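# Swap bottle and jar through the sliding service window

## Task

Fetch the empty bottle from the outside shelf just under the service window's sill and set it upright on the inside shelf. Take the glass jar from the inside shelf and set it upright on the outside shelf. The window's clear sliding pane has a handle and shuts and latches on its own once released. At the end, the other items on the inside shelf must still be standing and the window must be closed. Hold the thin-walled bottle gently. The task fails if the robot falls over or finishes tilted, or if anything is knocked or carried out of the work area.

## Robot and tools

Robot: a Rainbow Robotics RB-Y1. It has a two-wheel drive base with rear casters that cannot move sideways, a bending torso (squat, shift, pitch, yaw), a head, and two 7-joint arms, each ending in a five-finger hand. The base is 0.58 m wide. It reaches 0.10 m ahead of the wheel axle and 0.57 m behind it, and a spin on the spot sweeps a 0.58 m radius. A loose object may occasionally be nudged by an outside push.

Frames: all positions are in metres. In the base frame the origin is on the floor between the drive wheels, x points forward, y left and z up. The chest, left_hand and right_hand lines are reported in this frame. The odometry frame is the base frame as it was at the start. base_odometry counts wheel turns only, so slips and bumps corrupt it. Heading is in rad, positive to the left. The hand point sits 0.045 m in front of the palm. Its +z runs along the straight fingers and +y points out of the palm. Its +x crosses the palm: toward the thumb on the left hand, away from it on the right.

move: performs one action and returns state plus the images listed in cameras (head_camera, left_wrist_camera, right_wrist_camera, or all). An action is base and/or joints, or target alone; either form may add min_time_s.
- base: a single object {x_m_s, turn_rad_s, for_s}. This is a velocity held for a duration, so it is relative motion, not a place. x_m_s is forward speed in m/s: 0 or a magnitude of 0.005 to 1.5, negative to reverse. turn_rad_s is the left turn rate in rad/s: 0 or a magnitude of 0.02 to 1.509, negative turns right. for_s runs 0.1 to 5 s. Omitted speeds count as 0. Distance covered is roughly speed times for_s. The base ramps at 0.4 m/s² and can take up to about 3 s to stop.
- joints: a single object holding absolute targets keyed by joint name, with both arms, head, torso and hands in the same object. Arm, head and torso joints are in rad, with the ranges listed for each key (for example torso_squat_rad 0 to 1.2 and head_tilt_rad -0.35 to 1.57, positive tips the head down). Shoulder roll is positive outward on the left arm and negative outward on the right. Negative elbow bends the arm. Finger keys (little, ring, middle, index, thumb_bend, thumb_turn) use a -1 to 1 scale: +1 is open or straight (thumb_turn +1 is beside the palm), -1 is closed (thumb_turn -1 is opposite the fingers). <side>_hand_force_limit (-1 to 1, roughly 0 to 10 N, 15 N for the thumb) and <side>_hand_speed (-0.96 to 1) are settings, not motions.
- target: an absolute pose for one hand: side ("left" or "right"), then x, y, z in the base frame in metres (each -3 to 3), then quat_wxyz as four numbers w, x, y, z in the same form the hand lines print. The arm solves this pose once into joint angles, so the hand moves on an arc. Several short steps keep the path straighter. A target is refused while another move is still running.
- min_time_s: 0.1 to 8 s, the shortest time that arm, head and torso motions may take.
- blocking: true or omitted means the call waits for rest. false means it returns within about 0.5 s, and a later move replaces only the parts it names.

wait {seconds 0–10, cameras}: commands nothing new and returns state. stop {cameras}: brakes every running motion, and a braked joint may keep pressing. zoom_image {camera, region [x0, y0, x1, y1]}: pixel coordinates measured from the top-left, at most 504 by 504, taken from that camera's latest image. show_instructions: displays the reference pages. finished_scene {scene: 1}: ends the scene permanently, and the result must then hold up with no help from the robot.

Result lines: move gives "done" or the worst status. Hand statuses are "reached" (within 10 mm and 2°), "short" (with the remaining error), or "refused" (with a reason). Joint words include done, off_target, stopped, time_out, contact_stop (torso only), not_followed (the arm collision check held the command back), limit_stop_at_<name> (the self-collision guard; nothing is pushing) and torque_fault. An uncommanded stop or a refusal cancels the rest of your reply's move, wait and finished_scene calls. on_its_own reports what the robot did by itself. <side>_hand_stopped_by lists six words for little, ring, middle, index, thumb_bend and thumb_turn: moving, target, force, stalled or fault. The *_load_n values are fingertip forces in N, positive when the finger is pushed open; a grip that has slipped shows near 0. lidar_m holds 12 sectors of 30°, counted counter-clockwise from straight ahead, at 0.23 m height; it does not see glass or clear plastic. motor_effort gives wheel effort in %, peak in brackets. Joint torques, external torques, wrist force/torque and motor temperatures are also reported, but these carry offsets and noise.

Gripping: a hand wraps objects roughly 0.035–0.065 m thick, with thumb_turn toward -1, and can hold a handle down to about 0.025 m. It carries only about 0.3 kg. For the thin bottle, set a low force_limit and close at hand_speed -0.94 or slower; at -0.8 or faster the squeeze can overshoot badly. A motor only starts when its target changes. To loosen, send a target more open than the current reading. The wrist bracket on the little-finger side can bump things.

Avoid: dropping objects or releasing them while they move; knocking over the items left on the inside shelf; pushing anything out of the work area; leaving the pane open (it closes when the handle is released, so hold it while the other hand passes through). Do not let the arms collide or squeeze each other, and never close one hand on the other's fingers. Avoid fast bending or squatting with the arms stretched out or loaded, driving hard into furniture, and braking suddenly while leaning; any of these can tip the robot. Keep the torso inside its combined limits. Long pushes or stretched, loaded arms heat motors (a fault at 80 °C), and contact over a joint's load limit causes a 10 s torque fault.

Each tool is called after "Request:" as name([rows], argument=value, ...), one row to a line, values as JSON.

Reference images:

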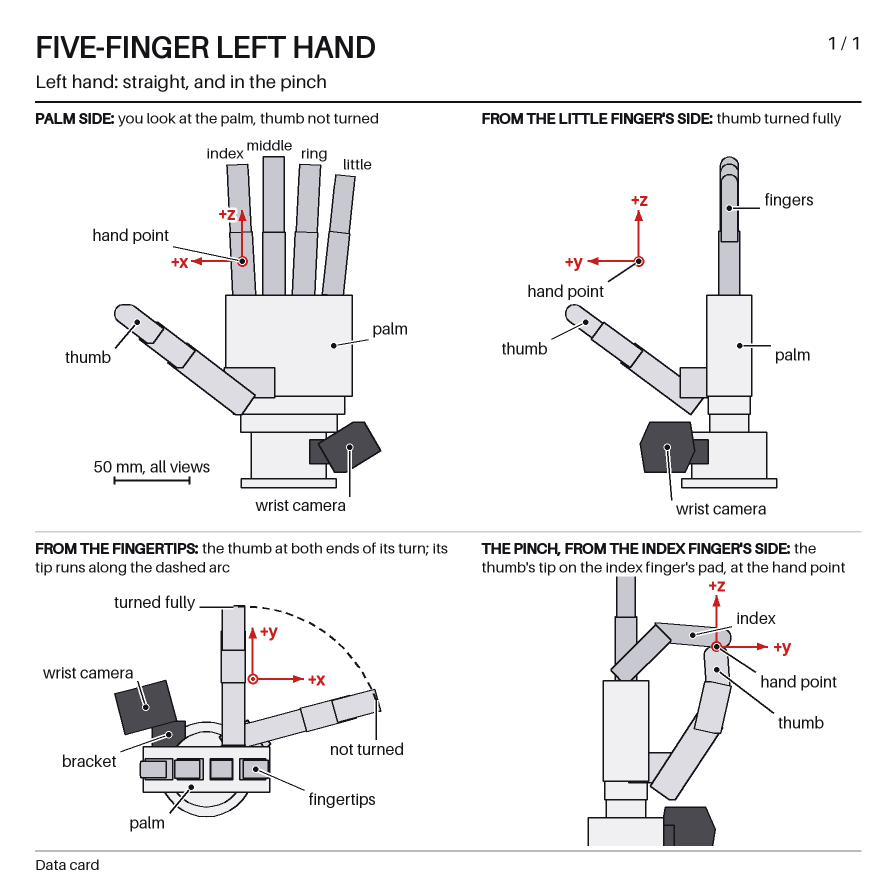

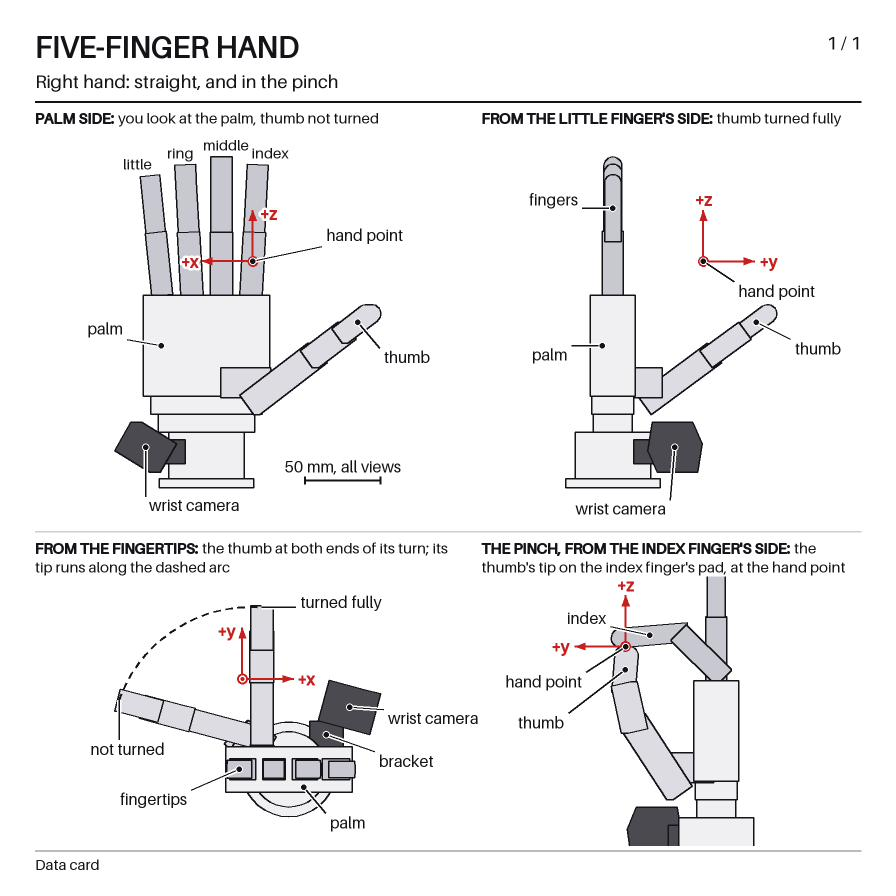

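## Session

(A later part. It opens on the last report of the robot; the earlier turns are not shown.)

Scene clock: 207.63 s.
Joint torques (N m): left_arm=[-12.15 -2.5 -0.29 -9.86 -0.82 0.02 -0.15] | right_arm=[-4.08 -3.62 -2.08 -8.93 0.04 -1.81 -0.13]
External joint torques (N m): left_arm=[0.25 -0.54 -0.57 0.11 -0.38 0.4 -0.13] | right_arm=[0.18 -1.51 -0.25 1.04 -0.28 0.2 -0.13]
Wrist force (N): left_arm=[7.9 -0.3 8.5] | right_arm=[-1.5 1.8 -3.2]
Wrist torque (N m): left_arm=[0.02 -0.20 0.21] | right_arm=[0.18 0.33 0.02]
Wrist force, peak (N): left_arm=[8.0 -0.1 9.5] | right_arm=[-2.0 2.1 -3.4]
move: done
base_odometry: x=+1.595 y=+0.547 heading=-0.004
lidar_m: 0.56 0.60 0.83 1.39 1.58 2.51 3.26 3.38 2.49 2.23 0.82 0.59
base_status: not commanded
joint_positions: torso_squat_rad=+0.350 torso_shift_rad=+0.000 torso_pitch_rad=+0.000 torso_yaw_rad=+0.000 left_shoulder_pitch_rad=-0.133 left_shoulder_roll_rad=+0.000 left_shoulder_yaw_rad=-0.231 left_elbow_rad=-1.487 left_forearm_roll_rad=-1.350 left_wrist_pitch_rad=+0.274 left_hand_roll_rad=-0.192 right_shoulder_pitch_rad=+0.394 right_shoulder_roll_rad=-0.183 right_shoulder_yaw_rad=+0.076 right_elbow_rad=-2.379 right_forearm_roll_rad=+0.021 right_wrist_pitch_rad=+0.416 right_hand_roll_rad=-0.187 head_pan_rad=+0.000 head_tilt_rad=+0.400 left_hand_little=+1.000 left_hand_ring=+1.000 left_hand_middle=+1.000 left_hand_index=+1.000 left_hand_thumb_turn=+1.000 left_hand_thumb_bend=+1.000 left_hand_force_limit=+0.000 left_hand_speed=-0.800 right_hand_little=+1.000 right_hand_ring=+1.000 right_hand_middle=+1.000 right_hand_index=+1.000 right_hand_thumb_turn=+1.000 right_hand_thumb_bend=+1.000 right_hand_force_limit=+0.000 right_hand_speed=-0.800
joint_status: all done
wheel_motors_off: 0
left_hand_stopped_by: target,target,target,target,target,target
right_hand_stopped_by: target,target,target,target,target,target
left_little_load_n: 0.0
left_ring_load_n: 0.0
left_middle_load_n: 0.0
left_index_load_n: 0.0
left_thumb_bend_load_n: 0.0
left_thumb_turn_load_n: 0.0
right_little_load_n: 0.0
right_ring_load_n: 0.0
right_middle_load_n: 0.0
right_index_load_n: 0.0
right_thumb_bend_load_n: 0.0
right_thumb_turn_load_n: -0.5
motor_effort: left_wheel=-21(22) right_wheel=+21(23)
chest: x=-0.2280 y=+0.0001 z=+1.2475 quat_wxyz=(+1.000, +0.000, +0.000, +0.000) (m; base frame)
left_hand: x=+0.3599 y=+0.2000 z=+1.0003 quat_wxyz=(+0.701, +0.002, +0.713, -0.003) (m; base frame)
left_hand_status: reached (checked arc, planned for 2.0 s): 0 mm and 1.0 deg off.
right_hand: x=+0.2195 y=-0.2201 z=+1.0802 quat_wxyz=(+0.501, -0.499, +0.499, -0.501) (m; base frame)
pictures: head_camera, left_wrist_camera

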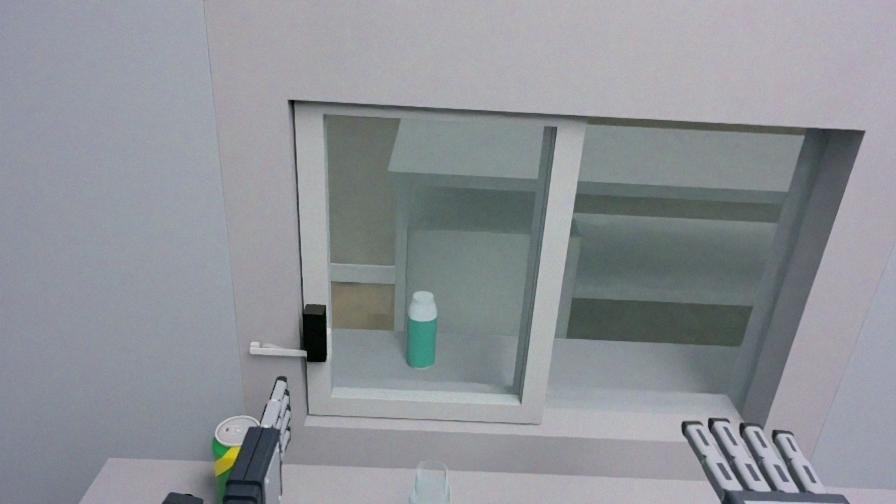

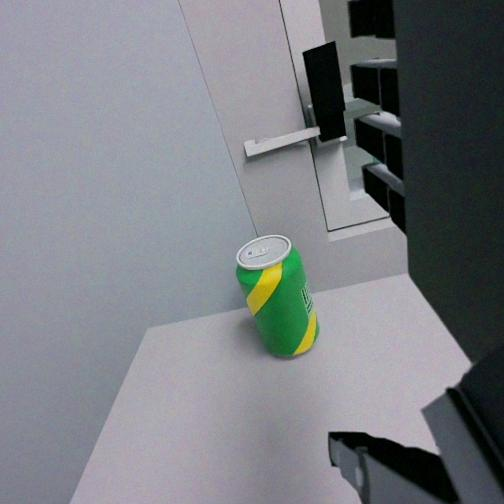

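Request:
move(joints={"left_hand_little": -1, "left_hand_ring": -1, "left_hand_middle": -1, "left_hand_index": -1, "left_hand_speed": 0.3})

Request:
move(target={"side": "left", "x": 0.46, "y": 0.17, "z": 0.98, "quat_wxyz": [0.7071, 0, 0.7071, 0]}, min_time_s=2, cameras=["head_camera", "left_wrist_camera"])

Request:
zoom_image(camera="left_wrist_camera", region=[150, 0, 404, 254])

Scene clock: 217.23 s.
Joint torques (N m): left_arm=[-12.58 -2.5 -0.31 -9.8 -0.81 -0.11 -0.01] | right_arm=[-3.55 -3.7 -2.03 -9.01 0.08 -1.67 -0.24]
External joint torques (N m): left_arm=[-0.2 -0.56 -0.58 0.14 -0.36 0.26 0.03] | right_arm=[0.71 -1.59 -0.19 0.95 -0.24 0.34 -0.23]
Wrist force (N): left_arm=[7.9 -0.3 8.5] | right_arm=[-1.9 2.2 -3.0]
Wrist torque (N m): left_arm=[0.03 -0.23 0.21] | right_arm=[0.21 0.38 0.00]
Wrist force, peak (N): left_arm=[8.1 -0.4 8.6] | right_arm=[-2.2 2.1 -3.2]
move: done
base_odometry: x=+1.595 y=+0.547 heading=-0.004
lidar_m: 0.57 0.59 0.82 1.40 1.57 2.53 3.26 3.39 2.50 2.23 0.82 0.60
base_status: not commanded
joint_positions: torso_squat_rad=+0.350 torso_shift_rad=+0.000 torso_pitch_rad=+0.000 torso_yaw_rad=+0.000 left_shoulder_pitch_rad=-0.133 left_shoulder_roll_rad=+0.000 left_shoulder_yaw_rad=-0.231 left_elbow_rad=-1.487 left_forearm_roll_rad=-1.350 left_wrist_pitch_rad=+0.274 left_hand_roll_rad=-0.192 right_shoulder_pitch_rad=+0.394 right_shoulder_roll_rad=-0.183 right_shoulder_yaw_rad=+0.076 right_elbow_rad=-2.379 right_forearm_roll_rad=+0.021 right_wrist_pitch_rad=+0.416 right_hand_roll_rad=-0.187 head_pan_rad=+0.000 head_tilt_rad=+0.400 left_hand_little=-1.000 left_hand_ring=-1.000 left_hand_middle=-1.000 left_hand_index=-1.000 left_hand_thumb_turn=+1.000 left_hand_thumb_bend=+1.000 left_hand_force_limit=+0.000 left_hand_speed=+0.300 right_hand_little=+1.000 right_hand_ring=+1.000 right_hand_middle=+1.000 right_hand_index=+1.000 right_hand_thumb_turn=+1.000 right_hand_thumb_bend=+1.000 right_hand_force_limit=+0.000 right_hand_speed=-0.800
joint_status: all done
wheel_motors_off: 0
left_hand_stopped_by: target,target,target,target,target,target
right_hand_stopped_by: target,target,target,target,target,target
left_little_load_n: 0.0
left_ring_load_n: 0.0
left_middle_load_n: 0.0
left_index_load_n: 0.0
left_thumb_bend_load_n: 0.0
left_thumb_turn_load_n: 0.0
right_little_load_n: 0.0
right_ring_load_n: 0.0
right_middle_load_n: 0.0
right_index_load_n: 0.0
right_thumb_bend_load_n: 0.0
right_thumb_turn_load_n: -0.5
motor_effort: left_wheel=-18(22) right_wheel=+21(24)
chest: x=-0.2280 y=+0.0001 z=+1.2475 quat_wxyz=(+1.000, +0.000, +0.000, +0.000) (m; base frame)
left_hand: x=+0.3599 y=+0.2000 z=+1.0003 quat_wxyz=(+0.701, +0.002, +0.713, -0.003) (m; base frame)
right_hand: x=+0.2195 y=-0.2201 z=+1.0802 quat_wxyz=(+0.501, -0.499, +0.499, -0.501) (m; base frame)
pictures: none

Scene clock: 219.57 s.
Joint torques (N m): left_arm=[-18.74 2.42 0.51 -7.47 -1.04 1.86 -0.18] | right_arm=[-3.63 -3.54 -2.18 -9.06 0.23 -1.89 0.02]
External joint torques (N m): left_arm=[0.48 0.45 -1.06 0.29 -0.32 0.46 -0.14] | right_arm=[0.63 -1.43 -0.34 0.9 -0.08 0.12 0.02]
Wrist force (N): left_arm=[7.9 0.0 8.8] | right_arm=[-2.1 1.8 -2.9]
Wrist torque (N m): left_arm=[0.03 -0.21 0.20] | right_arm=[0.17 0.43 -0.01]
Wrist force, peak (N): left_arm=[8.1 -0.3 9.3] | right_arm=[-2.0 2.1 -3.2]
move: done
base_odometry: x=+1.595 y=+0.547 heading=-0.004
lidar_m: 0.57 0.58 0.83 1.39 1.56 2.52 3.26 3.40 2.49 2.24 0.81 0.59
base_status: not commanded
joint_positions: torso_squat_rad=+0.350 torso_shift_rad=+0.000 torso_pitch_rad=+0.000 torso_yaw_rad=+0.000 left_shoulder_pitch_rad=-0.758 left_shoulder_roll_rad=+0.041 left_shoulder_yaw_rad=-0.451 left_elbow_rad=-0.531 left_forearm_roll_rad=-1.865 left_wrist_pitch_rad=+0.551 left_hand_roll_rad=+0.809 right_shoulder_pitch_rad=+0.394 right_shoulder_roll_rad=-0.183 right_shoulder_yaw_rad=+0.076 right_elbow_rad=-2.379 right_forearm_roll_rad=+0.021 right_wrist_pitch_rad=+0.416 right_hand_roll_rad=-0.187 head_pan_rad=+0.000 head_tilt_rad=+0.400 left_hand_little=-1.000 left_hand_ring=-1.000 left_hand_middle=-1.000 left_hand_index=-1.000 left_hand_thumb_turn=+1.000 left_hand_thumb_bend=+1.000 left_hand_force_limit=+0.000 left_hand_speed=+0.300 right_hand_little=+1.000 right_hand_ring=+1.000 right_hand_middle=+1.000 right_hand_index=+1.000 right_hand_thumb_turn=+1.000 right_hand_thumb_bend=+1.000 right_hand_force_limit=+0.000 right_hand_speed=-0.800
joint_status: all done
wheel_motors_off: 0
left_hand_stopped_by: target,target,target,target,target,target
right_hand_stopped_by: target,target,target,target,target,target
left_little_load_n: 0.0
left_ring_load_n: 0.0
left_middle_load_n: 0.0
left_index_load_n: 0.0
left_thumb_bend_load_n: 0.0
left_thumb_turn_load_n: 0.0
right_little_load_n: 0.0
right_ring_load_n: 0.0
right_middle_load_n: 0.0
right_index_load_n: 0.0
right_thumb_bend_load_n: 0.0
right_thumb_turn_load_n: 0.0
motor_effort: left_wheel=-22(22) right_wheel=+21(25)
chest: x=-0.2280 y=+0.0001 z=+1.2475 quat_wxyz=(+1.000, +0.000, +0.000, +0.000) (m; base frame)
left_hand: x=+0.4598 y=+0.1702 z=+0.9803 quat_wxyz=(+0.706, +0.000, +0.708, -0.001) (m; base frame)
left_hand_status: reached (checked arc, planned for 2.0 s): 0 mm and 0.2 deg off.
right_hand: x=+0.2195 y=-0.2201 z=+1.0802 quat_wxyz=(+0.501, -0.499, +0.499, -0.501) (m; base frame)
pictures: head_camera, left_wrist_camera

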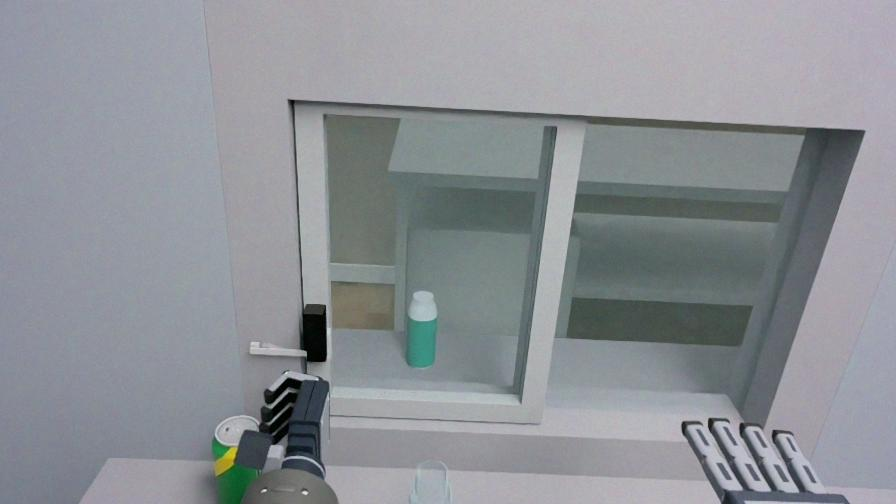

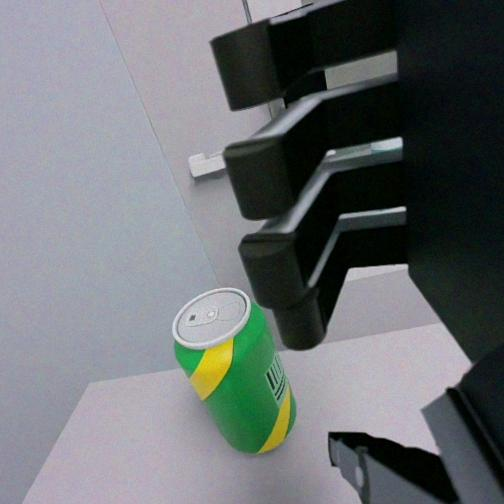

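Scaled by 1.984 from the camera's 504x504 image, which has a finer 720x720 frame.

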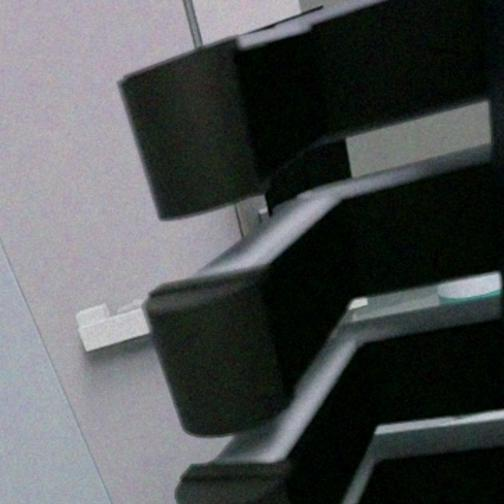

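Request:
move(target={"side": "left", "x": 0.44, "y": 0.12, "z": 1.1, "quat_wxyz": [0.7071, 0, 0.7071, 0]}, min_time_s=2, cameras=["head_camera", "left_wrist_camera"])

Request:
zoom_image(camera="left_wrist_camera", region=[100, 150, 354, 404])

Scene clock: 227.37 s.
Joint torques (N m): left_arm=[-16.82 -1.99 3.09 -10.33 -0.99 -0.29 -0.05] | right_arm=[-3.53 -3.09 -2.04 -8.89 0.05 -1.86 -0.05]
External joint torques (N m): left_arm=[1.04 -1.02 1.06 -0.8 -0.04 0.37 -0.01] | right_arm=[0.73 -0.98 -0.2 1.07 -0.26 0.15 -0.04]
Wrist force (N): left_arm=[8.4 -0.4 8.7] | right_arm=[-1.4 2.1 -3.3]
Wrist torque (N m): left_arm=[-0.06 -0.27 0.13] | right_arm=[0.24 0.33 0.05]
Wrist force, peak (N): left_arm=[8.3 -0.1 9.0] | right_arm=[-2.0 2.2 -3.4]
move: done
base_odometry: x=+1.595 y=+0.547 heading=-0.004
lidar_m: 0.57 0.60 0.82 1.39 1.57 2.51 3.26 3.39 2.49 2.23 0.81 0.58
base_status: not commanded
joint_positions: torso_squat_rad=+0.350 torso_shift_rad=+0.000 torso_pitch_rad=+0.000 torso_yaw_rad=+0.000 left_shoulder_pitch_rad=-0.604 left_shoulder_roll_rad=+0.005 left_shoulder_yaw_rad=-0.365 left_elbow_rad=-1.257 left_forearm_roll_rad=-1.022 left_wrist_pitch_rad=+0.589 left_hand_roll_rad=-0.352 right_shoulder_pitch_rad=+0.394 right_shoulder_roll_rad=-0.183 right_shoulder_yaw_rad=+0.076 right_elbow_rad=-2.379 right_forearm_roll_rad=+0.021 right_wrist_pitch_rad=+0.416 right_hand_roll_rad=-0.187 head_pan_rad=+0.000 head_tilt_rad=+0.400 left_hand_little=-1.000 left_hand_ring=-1.000 left_hand_middle=-1.000 left_hand_index=-1.000 left_hand_thumb_turn=+1.000 left_hand_thumb_bend=+1.000 left_hand_force_limit=+0.000 left_hand_speed=+0.300 right_hand_little=+1.000 right_hand_ring=+1.000 right_hand_middle=+1.000 right_hand_index=+1.000 right_hand_thumb_turn=+1.000 right_hand_thumb_bend=+1.000 right_hand_force_limit=+0.000 right_hand_speed=-0.800
joint_status: all done
wheel_motors_off: 0
left_hand_stopped_by: target,target,target,target,target,target
right_hand_stopped_by: target,target,target,target,target,target
left_little_load_n: 0.0
left_ring_load_n: 0.0
left_middle_load_n: 0.0
left_index_load_n: 0.0
left_thumb_bend_load_n: 0.0
left_thumb_turn_load_n: 0.0
right_little_load_n: 0.0
right_ring_load_n: 0.0
right_middle_load_n: 0.0
right_index_load_n: 0.0
right_thumb_bend_load_n: 0.0
right_thumb_turn_load_n: 0.0
motor_effort: left_wheel=-19(23) right_wheel=+23(24)
chest: x=-0.2280 y=+0.0001 z=+1.2475 quat_wxyz=(+1.000, +0.000, +0.000, +0.000) (m; base frame)
left_hand: x=+0.4400 y=+0.1197 z=+1.0999 quat_wxyz=(+0.708, +0.000, +0.706, +0.000) (m; base frame)
left_hand_status: reached (checked arc, planned for 2.0 s): 0 mm and 0.2 deg off.
right_hand: x=+0.2195 y=-0.2201 z=+1.0802 quat_wxyz=(+0.501, -0.499, +0.499, -0.501) (m; base frame)
pictures: head_camera, left_wrist_camera

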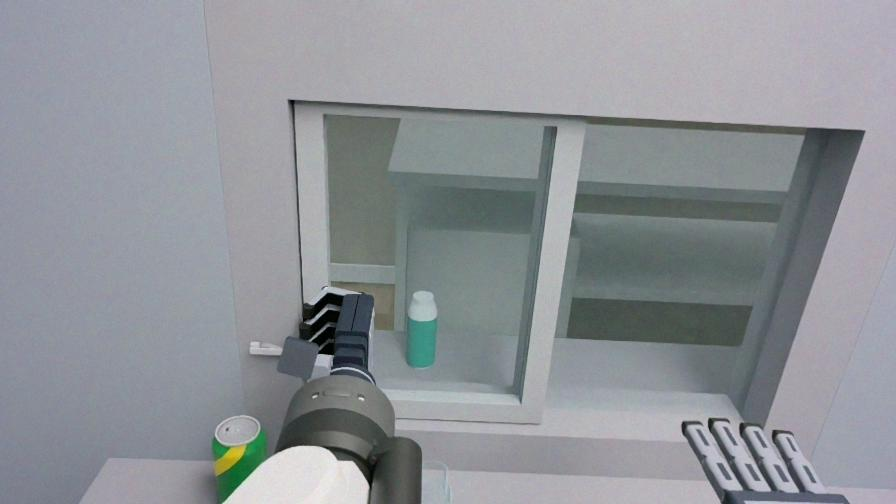

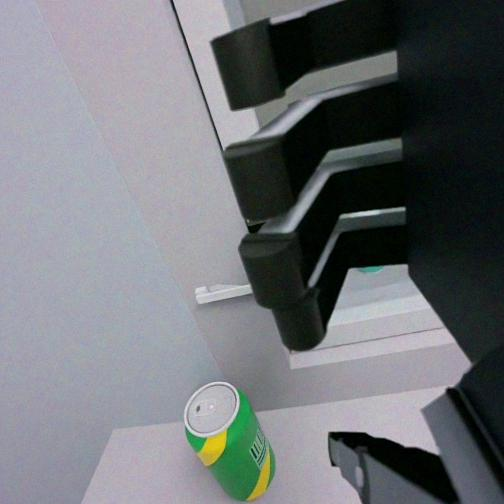

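Scaled by 1.984 from the camera's 504x504 image, which has a finer 720x720 frame.

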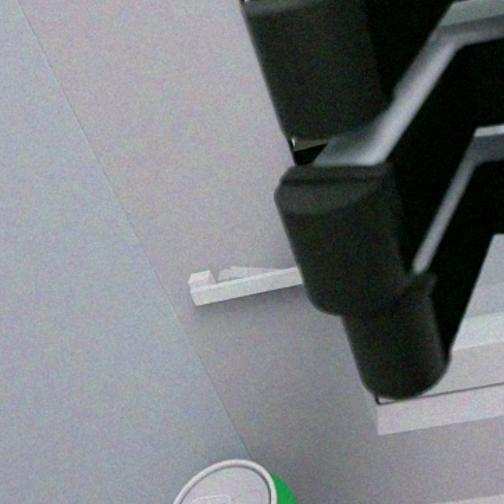

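Request:
move(target={"side": "left", "x": 0.2, "y": 0.32, "z": 1.1, "quat_wxyz": [0.7071, 0, 0.7071, 0]}, min_time_s=2)

Request:
move(joints={"left_hand_little": 1, "left_hand_ring": 1, "left_hand_middle": 1, "left_hand_index": 1, "left_hand_thumb_turn": -1, "right_hand_thumb_turn": -1, "right_hand_speed": 0.3})

Request:
move(joints={"right_hand_thumb_bend": -1})

Request:
move(target={"side": "right", "x": 0.40, "y": 0.1, "z": 1.08, "quat_wxyz": [0.5, -0.5, 0.5, -0.5]}, min_time_s=3, cameras=["head_camera", "left_wrist_camera", "right_wrist_camera"])

Scene clock: 300.40 s.
Joint torques (N m): left_arm=[-3.43 4.37 5.64 -9.5 -0.78 -1.07 -0.16] | right_arm=[-3.54 -3.68 -2.27 -9.13 0.2 -1.8 -0.05]
External joint torques (N m): left_arm=[0.35 -0.37 1.15 -0.58 0.06 -0.29 -0.12] | right_arm=[0.72 -1.56 -0.43 0.83 -0.12 0.21 -0.05]
Wrist force (N): left_arm=[7.3 -0.4 8.9] | right_arm=[-1.9 2.1 -3.2]
Wrist torque (N m): left_arm=[-0.04 -0.16 0.13] | right_arm=[0.23 0.40 0.02]
Wrist force, peak (N): left_arm=[8.4 -0.1 9.2] | right_arm=[-1.8 2.0 -3.5]
move: done
base_odometry: x=+1.595 y=+0.547 heading=-0.004
lidar_m: 0.57 0.59 0.82 1.38 1.57 2.51 3.26 3.40 2.49 2.23 0.83 0.60
base_status: not commanded
joint_positions: torso_squat_rad=+0.350 torso_shift_rad=+0.000 torso_pitch_rad=+0.000 torso_yaw_rad=+0.000 left_shoulder_pitch_rad=+0.413 left_shoulder_roll_rad=+0.615 left_shoulder_yaw_rad=-0.271 left_elbow_rad=-2.402 left_forearm_roll_rad=-0.749 left_wrist_pitch_rad=+0.534 left_hand_roll_rad=-0.413 right_shoulder_pitch_rad=+0.394 right_shoulder_roll_rad=-0.183 right_shoulder_yaw_rad=+0.076 right_elbow_rad=-2.379 right_forearm_roll_rad=+0.021 right_wrist_pitch_rad=+0.416 right_hand_roll_rad=-0.187 head_pan_rad=+0.000 head_tilt_rad=+0.400 left_hand_little=-1.000 left_hand_ring=-1.000 left_hand_middle=-1.000 left_hand_index=-1.000 left_hand_thumb_turn=+1.000 left_hand_thumb_bend=+1.000 left_hand_force_limit=+0.000 left_hand_speed=+0.300 right_hand_little=+1.000 right_hand_ring=+1.000 right_hand_middle=+1.000 right_hand_index=+1.000 right_hand_thumb_turn=+1.000 right_hand_thumb_bend=+1.000 right_hand_force_limit=+0.000 right_hand_speed=-0.800
joint_status: all done
wheel_motors_off: 0
left_hand_stopped_by: target,target,target,target,target,target
right_hand_stopped_by: target,target,target,target,target,target
left_little_load_n: 0.0
left_ring_load_n: 0.0
left_middle_load_n: 0.0
left_index_load_n: 0.0
left_thumb_bend_load_n: 0.0
left_thumb_turn_load_n: 0.0
right_little_load_n: 0.0
right_ring_load_n: 0.0
right_middle_load_n: 0.0
right_index_load_n: 0.0
right_thumb_bend_load_n: 0.0
right_thumb_turn_load_n: 0.0
motor_effort: left_wheel=-21(22) right_wheel=+20(25)
chest: x=-0.2280 y=+0.0000 z=+1.2475 quat_wxyz=(+1.000, +0.000, +0.000, +0.000) (m; base frame)
left_hand: x=+0.2003 y=+0.3195 z=+1.0999 quat_wxyz=(+0.706, +0.000, +0.708, +0.000) (m; base frame)
left_hand_status: reached (checked arc, planned for 2.0 s): 1 mm and 0.2 deg off.
right_hand: x=+0.2195 y=-0.2201 z=+1.0802 quat_wxyz=(+0.501, -0.499, +0.499, -0.501) (m; base frame)
pictures: none

Scene clock: 301.67 s.
Joint torques (N m): left_arm=[-3.48 4.42 5.8 -9.32 -0.77 -1.01 -0.15] | right_arm=[-3.3 -3.87 -1.99 -8.93 0.12 -1.6 -0.07]
External joint torques (N m): left_arm=[0.33 -0.3 1.31 -0.37 0.07 -0.23 -0.12] | right_arm=[0.96 -1.74 -0.14 1.03 -0.21 0.41 -0.07]
Wrist force (N): left_arm=[7.6 -0.3 8.8] | right_arm=[-1.6 1.9 -3.4]
Wrist torque (N m): left_arm=[-0.02 -0.19 0.15] | right_arm=[0.22 0.34 0.04]
Wrist force, peak (N): left_arm=[7.7 -0.3 9.0] | right_arm=[-2.0 2.1 -3.4]
move: done
base_odometry: x=+1.595 y=+0.547 heading=-0.004
lidar_m: 0.55 0.61 0.83 1.40 1.57 2.52 3.24 3.41 2.50 2.24 0.82 0.60
base_status: not commanded
joint_positions: torso_squat_rad=+0.350 torso_shift_rad=+0.000 torso_pitch_rad=+0.000 torso_yaw_rad=+0.000 left_shoulder_pitch_rad=+0.413 left_shoulder_roll_rad=+0.615 left_shoulder_yaw_rad=-0.271 left_elbow_rad=-2.402 left_forearm_roll_rad=-0.749 left_wrist_pitch_rad=+0.534 left_hand_roll_rad=-0.413 right_shoulder_pitch_rad=+0.394 right_shoulder_roll_rad=-0.183 right_shoulder_yaw_rad=+0.076 right_elbow_rad=-2.379 right_forearm_roll_rad=+0.021 right_wrist_pitch_rad=+0.416 right_hand_roll_rad=-0.187 head_pan_rad=+0.000 head_tilt_rad=+0.400 left_hand_little=+1.000 left_hand_ring=+1.000 left_hand_middle=+1.000 left_hand_index=+1.000 left_hand_thumb_turn=-1.000 left_hand_thumb_bend=+1.000 left_hand_force_limit=+0.000 left_hand_speed=+0.300 right_hand_little=+1.000 right_hand_ring=+1.000 right_hand_middle=+1.000 right_hand_index=+1.000 right_hand_thumb_turn=-1.000 right_hand_thumb_bend=+1.000 right_hand_force_limit=+0.000 right_hand_speed=+0.300
joint_status: all done
wheel_motors_off: 0
left_hand_stopped_by: target,target,target,target,target,target
right_hand_stopped_by: target,target,target,target,target,target
left_little_load_n: 0.0
left_ring_load_n: 0.0
left_middle_load_n: 0.0
left_index_load_n: 0.0
left_thumb_bend_load_n: 0.0
left_thumb_turn_load_n: 0.0
right_little_load_n: 0.0
right_ring_load_n: 0.0
right_middle_load_n: 0.0
right_index_load_n: 0.0
right_thumb_bend_load_n: 0.0
right_thumb_turn_load_n: 0.0
motor_effort: left_wheel=-20(22) right_wheel=+21(23)
chest: x=-0.2280 y=+0.0000 z=+1.2475 quat_wxyz=(+1.000, +0.000, +0.000, +0.000) (m; base frame)
left_hand: x=+0.2003 y=+0.3195 z=+1.0999 quat_wxyz=(+0.706, +0.000, +0.708, +0.000) (m; base frame)
right_hand: x=+0.2195 y=-0.2201 z=+1.0802 quat_wxyz=(+0.501, -0.499, +0.499, -0.501) (m; base frame)
pictures: none

Scene clock: 303.13 s.
Joint torques (N m): left_arm=[-3.3 4.14 5.6 -9.45 -0.86 -0.96 -0.11] | right_arm=[-3.19 -4.23 -2.96 -9.09 0.21 -1.78 0.05]
External joint torques (N m): left_arm=[0.5 -0.58 1.1 -0.51 -0.01 -0.18 -0.08] | right_arm=[1.08 -2.11 -1.12 0.87 -0.12 0.24 0.04]
Wrist force (N): left_arm=[7.6 -0.6 8.9] | right_arm=[-1.9 2.0 -3.1]
Wrist torque (N m): left_arm=[-0.06 -0.18 0.16] | right_arm=[0.21 0.44 0.03]
Wrist force, peak (N): left_arm=[7.7 -0.3 8.9] | right_arm=[-1.9 2.4 -3.3]
move: off_target
base_odometry: x=+1.595 y=+0.547 heading=-0.004
lidar_m: 0.57 0.59 0.83 1.38 1.56 2.51 3.26 3.41 2.49 2.23 0.82 0.59
base_status: not commanded
joint_positions: torso_squat_rad=+0.350 torso_shift_rad=+0.000 torso_pitch_rad=+0.000 torso_yaw_rad=+0.000 left_shoulder_pitch_rad=+0.413 left_shoulder_roll_rad=+0.615 left_shoulder_yaw_rad=-0.271 left_elbow_rad=-2.402 left_forearm_roll_rad=-0.749 left_wrist_pitch_rad=+0.534 left_hand_roll_rad=-0.413 right_shoulder_pitch_rad=+0.394 right_shoulder_roll_rad=-0.183 right_shoulder_yaw_rad=+0.076 right_elbow_rad=-2.379 right_forearm_roll_rad=+0.021 right_wrist_pitch_rad=+0.416 right_hand_roll_rad=-0.187 head_pan_rad=+0.000 head_tilt_rad=+0.400 left_hand_little=+1.000 left_hand_ring=+1.000 left_hand_middle=+1.000 left_hand_index=+1.000 left_hand_thumb_turn=-1.000 left_hand_thumb_bend=+1.000 left_hand_force_limit=+0.000 left_hand_speed=+0.300 right_hand_little=+1.000 right_hand_ring=+1.000 right_hand_middle=+1.000 right_hand_index=+1.000 right_hand_thumb_turn=-1.000 right_hand_thumb_bend=-0.955 right_hand_force_limit=+0.000 right_hand_speed=+0.300
joint_status: right_hand_thumb_bend off_target (ended at -0.955, target -1.000)
wheel_motors_off: 0
left_hand_stopped_by: target,target,target,target,target,target
right_hand_stopped_by: target,target,target,target,force,target
left_little_load_n: 0.0
left_ring_load_n: 0.0
left_middle_load_n: 0.0
left_index_load_n: 0.0
left_thumb_bend_load_n: 0.0
left_thumb_turn_load_n: 0.5
right_little_load_n: 0.0
right_ring_load_n: 0.0
right_middle_load_n: 0.0
right_index_load_n: 0.0
right_thumb_bend_load_n: 16.0
right_thumb_turn_load_n: 1.0
motor_effort: left_wheel=-21(22) right_wheel=+21(24)
chest: x=-0.2280 y=+0.0000 z=+1.2475 quat_wxyz=(+1.000, +0.000, +0.000, +0.000) (m; base frame)
left_hand: x=+0.2003 y=+0.3195 z=+1.0999 quat_wxyz=(+0.706, +0.000, +0.708, +0.000) (m; base frame)
right_hand: x=+0.2195 y=-0.2201 z=+1.0802 quat_wxyz=(+0.501, -0.499, +0.499, -0.501) (m; base frame)
pictures: none

Scene clock: 306.47 s.
Joint torques (N m): left_arm=[-3.65 4.76 5.58 -9.3 -0.82 -0.92 -0.24] | right_arm=[-19.33 0.67 -5.24 -5.16 1.74 0.42 -0.05]
External joint torques (N m): left_arm=[0.15 0.04 1.09 -0.35 0.02 -0.14 -0.21] | right_arm=[0.45 0.57 0.45 0.99 -0.07 0.34 -0.06]
Wrist force (N): left_arm=[7.5 -0.4 8.8] | right_arm=[-1.2 2.2 -3.2]
Wrist torque (N m): left_arm=[-0.02 -0.17 0.16] | right_arm=[0.24 0.24 0.09]
Wrist force, peak (N): left_arm=[7.8 -0.3 8.9] | right_arm=[-1.6 1.9 -3.4]
move: done
base_odometry: x=+1.595 y=+0.547 heading=-0.004
lidar_m: 0.56 0.60 0.82 1.40 1.56 2.52 3.25 3.39 2.50 2.23 0.82 0.60
base_status: not commanded
joint_positions: torso_squat_rad=+0.350 torso_shift_rad=+0.000 torso_pitch_rad=+0.000 torso_yaw_rad=+0.000 left_shoulder_pitch_rad=+0.413 left_shoulder_roll_rad=+0.615 left_shoulder_yaw_rad=-0.271 left_elbow_rad=-2.402 left_forearm_roll_rad=-0.749 left_wrist_pitch_rad=+0.534 left_hand_roll_rad=-0.413 right_shoulder_pitch_rad=-0.986 right_shoulder_roll_rad=+0.000 right_shoulder_yaw_rad=+0.996 right_elbow_rad=-1.051 right_forearm_roll_rad=+0.760 right_wrist_pitch_rad=+1.111 right_hand_roll_rad=-1.611 head_pan_rad=+0.000 head_tilt_rad=+0.400 left_hand_little=+1.000 left_hand_ring=+1.000 left_hand_middle=+1.000 left_hand_index=+1.000 left_hand_thumb_turn=-1.000 left_hand_thumb_bend=+1.000 left_hand_force_limit=+0.000 left_hand_speed=+0.300 right_hand_little=+1.000 right_hand_ring=+1.000 right_hand_middle=+1.000 right_hand_index=+1.000 right_hand_thumb_turn=-1.000 right_hand_thumb_bend=-0.955 right_hand_force_limit=+0.000 right_hand_speed=+0.300
joint_status: all done
wheel_motors_off: 0
left_hand_stopped_by: target,target,target,target,target,target
right_hand_stopped_by: target,target,target,target,force,target
left_little_load_n: 0.0
left_ring_load_n: 0.0
left_middle_load_n: 0.0
left_index_load_n: 0.0
left_thumb_bend_load_n: 0.0
left_thumb_turn_load_n: 0.0
right_little_load_n: 0.0
right_ring_load_n: -0.5
right_middle_load_n: 0.0
right_index_load_n: 0.0
right_thumb_bend_load_n: 16.5
right_thumb_turn_load_n: 1.5
motor_effort: left_wheel=-19(23) right_wheel=+21(25)
chest: x=-0.2280 y=+0.0000 z=+1.2475 quat_wxyz=(+1.000, +0.000, +0.000, +0.000) (m; base frame)
left_hand: x=+0.2003 y=+0.3195 z=+1.0999 quat_wxyz=(+0.706, +0.000, +0.708, +0.000) (m; base frame)
right_hand: x=+0.4002 y=+0.0991 z=+1.0801 quat_wxyz=(+0.500, -0.500, +0.500, -0.500) (m; base frame)
right_hand_status: reached (checked arc, planned for 3.0 s): 1 mm and 0.1 deg off.
pictures: head_camera, left_wrist_camera, right_wrist_camera

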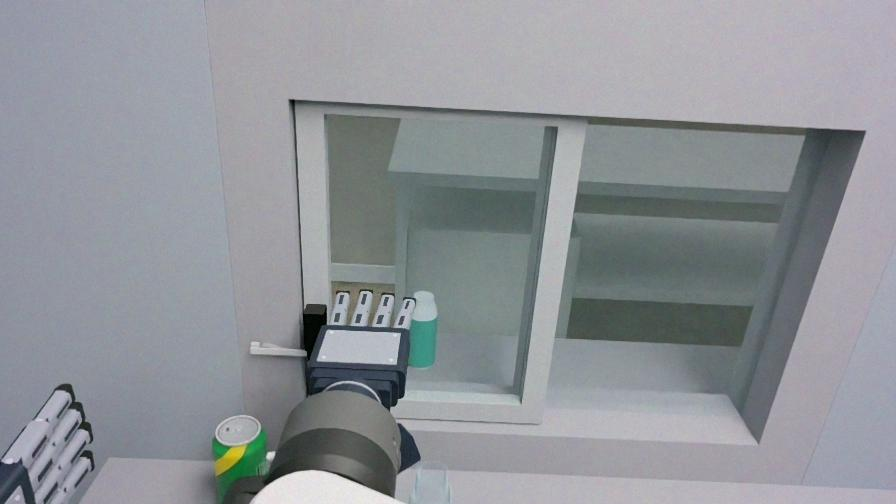

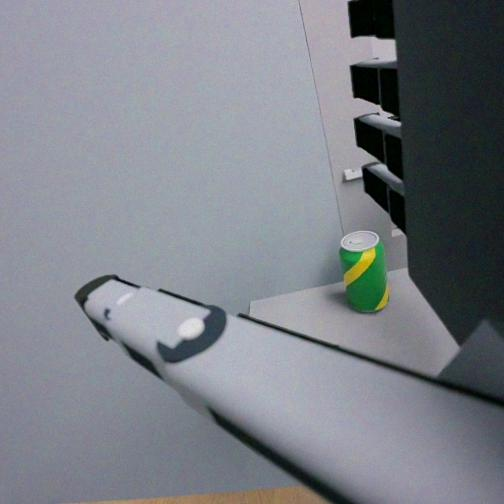

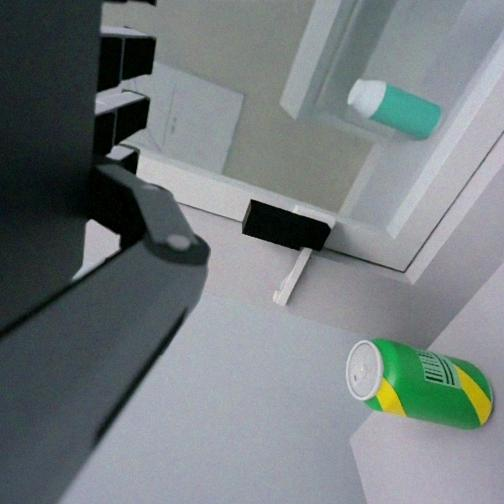

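Request:
zoom_image(camera="right_wrist_camera", region=[220, 180, 360, 320])

Request:
zoom_image(camera="head_camera", region=[240, 270, 440, 410])

Scaled by 3.600 from the camera's 504x504 image, which has a finer 720x720 frame.

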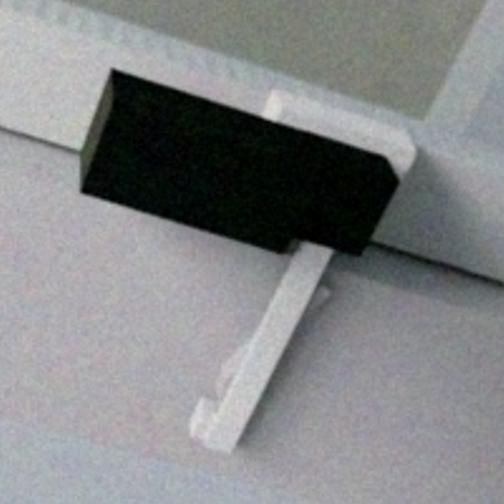

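Scaled by 2.520 from the camera's 896x504 image, which has a finer 1280x720 frame.

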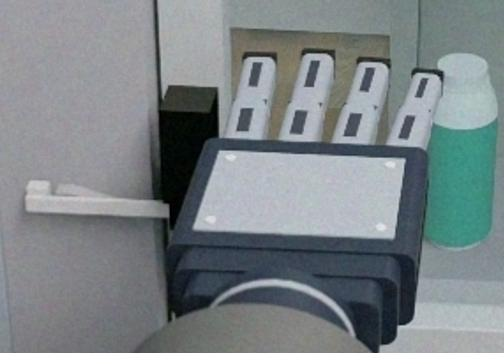

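Request:
move(joints={"right_hand_thumb_bend": -0.88})

Request:
move(target={"side": "right", "x": 0.43, "y": 0.225, "z": 1.04, "quat_wxyz": [0.5, -0.5, 0.5, -0.5]}, min_time_s=2, cameras=["head_camera", "left_wrist_camera", "right_wrist_camera"])

Scene clock: 315.13 s.
Joint torques (N m): left_arm=[-3.72 4.52 5.69 -9.37 -0.79 -0.83 -0.16] | right_arm=[-19.63 0.98 -5.07 -4.95 1.62 0.39 0]
External joint torques (N m): left_arm=[0.08 -0.2 1.2 -0.42 0.05 -0.05 -0.13] | right_arm=[0.16 0.88 0.62 1.18 -0.19 0.3 -0.01]
Wrist force (N): left_arm=[7.6 -0.2 8.6] | right_arm=[-1.1 2.2 -3.5]
Wrist torque (N m): left_arm=[0.02 -0.18 0.16] | right_arm=[0.26 0.24 0.11]
Wrist force, peak (N): left_arm=[7.8 -0.3 9.0] | right_arm=[-1.5 2.1 -3.6]
move: done
base_odometry: x=+1.595 y=+0.547 heading=-0.004
lidar_m: 0.57 0.60 0.82 1.39 1.55 2.52 3.26 3.41 2.49 2.24 0.83 0.59
base_status: not commanded
joint_positions: torso_squat_rad=+0.350 torso_shift_rad=+0.000 torso_pitch_rad=+0.000 torso_yaw_rad=+0.000 left_shoulder_pitch_rad=+0.413 left_shoulder_roll_rad=+0.615 left_shoulder_yaw_rad=-0.271 left_elbow_rad=-2.402 left_forearm_roll_rad=-0.749 left_wrist_pitch_rad=+0.534 left_hand_roll_rad=-0.413 right_shoulder_pitch_rad=-0.986 right_shoulder_roll_rad=+0.000 right_shoulder_yaw_rad=+0.996 right_elbow_rad=-1.051 right_forearm_roll_rad=+0.760 right_wrist_pitch_rad=+1.111 right_hand_roll_rad=-1.611 head_pan_rad=+0.000 head_tilt_rad=+0.400 left_hand_little=+1.000 left_hand_ring=+1.000 left_hand_middle=+1.000 left_hand_index=+1.000 left_hand_thumb_turn=-1.000 left_hand_thumb_bend=+1.000 left_hand_force_limit=+0.000 left_hand_speed=+0.300 right_hand_little=+1.000 right_hand_ring=+1.000 right_hand_middle=+1.000 right_hand_index=+1.000 right_hand_thumb_turn=-1.000 right_hand_thumb_bend=-0.880 right_hand_force_limit=+0.000 right_hand_speed=+0.300
joint_status: all done
wheel_motors_off: 0
left_hand_stopped_by: target,target,target,target,target,target
right_hand_stopped_by: target,target,target,target,target,target
left_little_load_n: 0.0
left_ring_load_n: 0.0
left_middle_load_n: 0.0
left_index_load_n: 0.0
left_thumb_bend_load_n: 0.0
left_thumb_turn_load_n: 0.0
right_little_load_n: 0.0
right_ring_load_n: 0.0
right_middle_load_n: -0.5
right_index_load_n: 0.0
right_thumb_bend_load_n: 0.0
right_thumb_turn_load_n: 0.0
motor_effort: left_wheel=-20(22) right_wheel=+19(23)
chest: x=-0.2280 y=+0.0000 z=+1.2475 quat_wxyz=(+1.000, +0.000, +0.000, +0.000) (m; base frame)
left_hand: x=+0.2003 y=+0.3195 z=+1.0999 quat_wxyz=(+0.706, +0.000, +0.708, +0.000) (m; base frame)
right_hand: x=+0.4002 y=+0.0991 z=+1.0801 quat_wxyz=(+0.500, -0.500, +0.500, -0.500) (m; base frame)
pictures: none

Scene clock: 317.47 s.
Joint torques (N m): left_arm=[-3.46 4.66 5.55 -9.58 -0.92 -1.02 -0.02] | right_arm=[-21.99 -4.26 -4.51 1.62 0.71 0.79 0.14]
External joint torques (N m): left_arm=[0.34 -0.06 1.06 -0.63 -0.08 -0.23 0.01] | right_arm=[0.43 1.53 1 0.33 -0.01 -0.22 0.14]
Wrist force (N): left_arm=[7.6 -0.3 8.8] | right_arm=[-0.5 1.7 -2.3]
Wrist torque (N m): left_arm=[-0.03 -0.19 0.16] | right_arm=[0.13 0.24 0.11]
Wrist force, peak (N): left_arm=[7.9 -0.3 9.0] | right_arm=[-1.3 2.3 -3.2]
move: short
base_odometry: x=+1.595 y=+0.547 heading=-0.004
lidar_m: 0.57 0.59 0.83 1.41 1.56 2.51 3.26 3.38 2.49 2.24 0.81 0.59
base_status: not commanded
joint_positions: torso_squat_rad=+0.350 torso_shift_rad=+0.000 torso_pitch_rad=+0.000 torso_yaw_rad=+0.000 left_shoulder_pitch_rad=+0.413 left_shoulder_roll_rad=+0.615 left_shoulder_yaw_rad=-0.271 left_elbow_rad=-2.402 left_forearm_roll_rad=-0.749 left_wrist_pitch_rad=+0.534 left_hand_roll_rad=-0.413 right_shoulder_pitch_rad=-1.393 right_shoulder_roll_rad=+0.000 right_shoulder_yaw_rad=+1.562 right_elbow_rad=-0.616 right_forearm_roll_rad=+0.347 right_wrist_pitch_rad=+0.492 right_hand_roll_rad=-2.211 head_pan_rad=+0.000 head_tilt_rad=+0.400 left_hand_little=+1.000 left_hand_ring=+1.000 left_hand_middle=+1.000 left_hand_index=+1.000 left_hand_thumb_turn=-1.000 left_hand_thumb_bend=+1.000 left_hand_force_limit=+0.000 left_hand_speed=+0.300 right_hand_little=+1.000 right_hand_ring=+1.000 right_hand_middle=+1.000 right_hand_index=+1.000 right_hand_thumb_turn=-1.000 right_hand_thumb_bend=-0.880 right_hand_force_limit=+0.000 right_hand_speed=+0.300
joint_status: all done
wheel_motors_off: 0
left_hand_stopped_by: target,target,target,target,target,target
right_hand_stopped_by: target,target,target,target,target,target
left_little_load_n: 0.0
left_ring_load_n: 0.0
left_middle_load_n: 0.0
left_index_load_n: 0.0
left_thumb_bend_load_n: 0.0
left_thumb_turn_load_n: 0.0
right_little_load_n: 0.0
right_ring_load_n: 0.0
right_middle_load_n: 0.0
right_index_load_n: 0.0
right_thumb_bend_load_n: 0.0
right_thumb_turn_load_n: 0.0
motor_effort: left_wheel=-22(22) right_wheel=+21(23)
chest: x=-0.2280 y=+0.0000 z=+1.2475 quat_wxyz=(+1.000, +0.000, +0.000, +0.000) (m; base frame)
left_hand: x=+0.2003 y=+0.3195 z=+1.0999 quat_wxyz=(+0.706, +0.000, +0.708, +0.000) (m; base frame)
right_hand: x=+0.4053 y=+0.2043 z=+1.0520 quat_wxyz=(+0.571, -0.623, +0.435, -0.309) (m; base frame)
right_hand_status: short (checked arc, as near as the solve gets, planned for 2.0 s): 34 mm and 28.4 deg off.
pictures: head_camera, left_wrist_camera, right_wrist_camera

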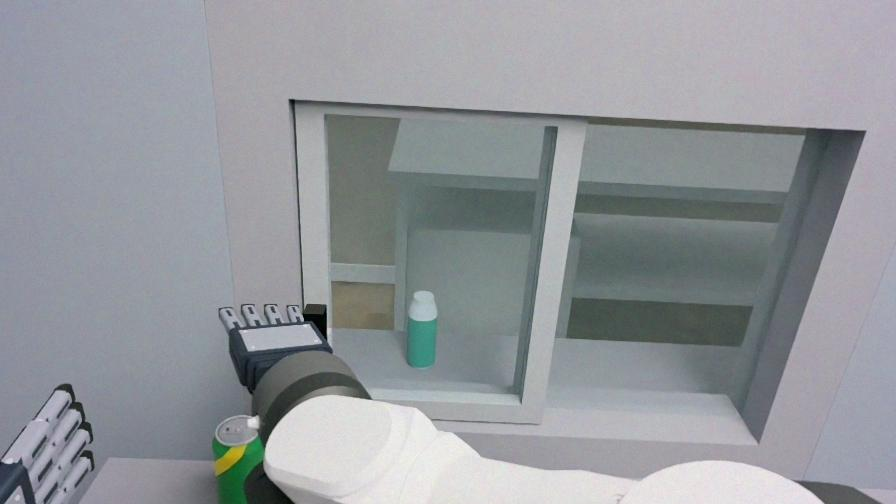

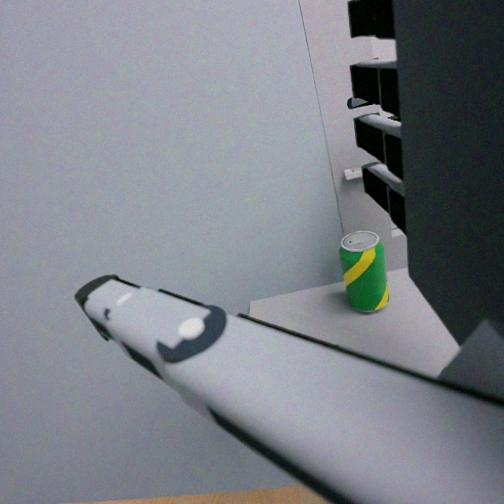

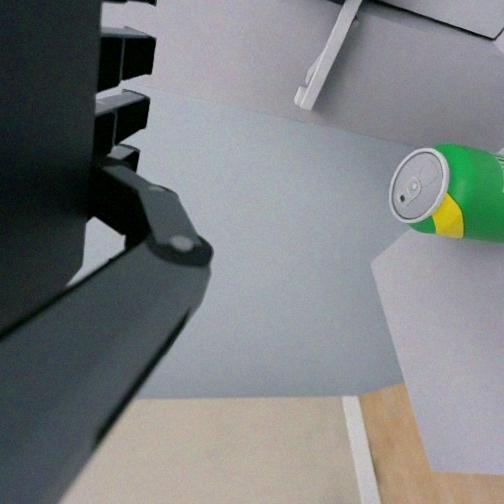

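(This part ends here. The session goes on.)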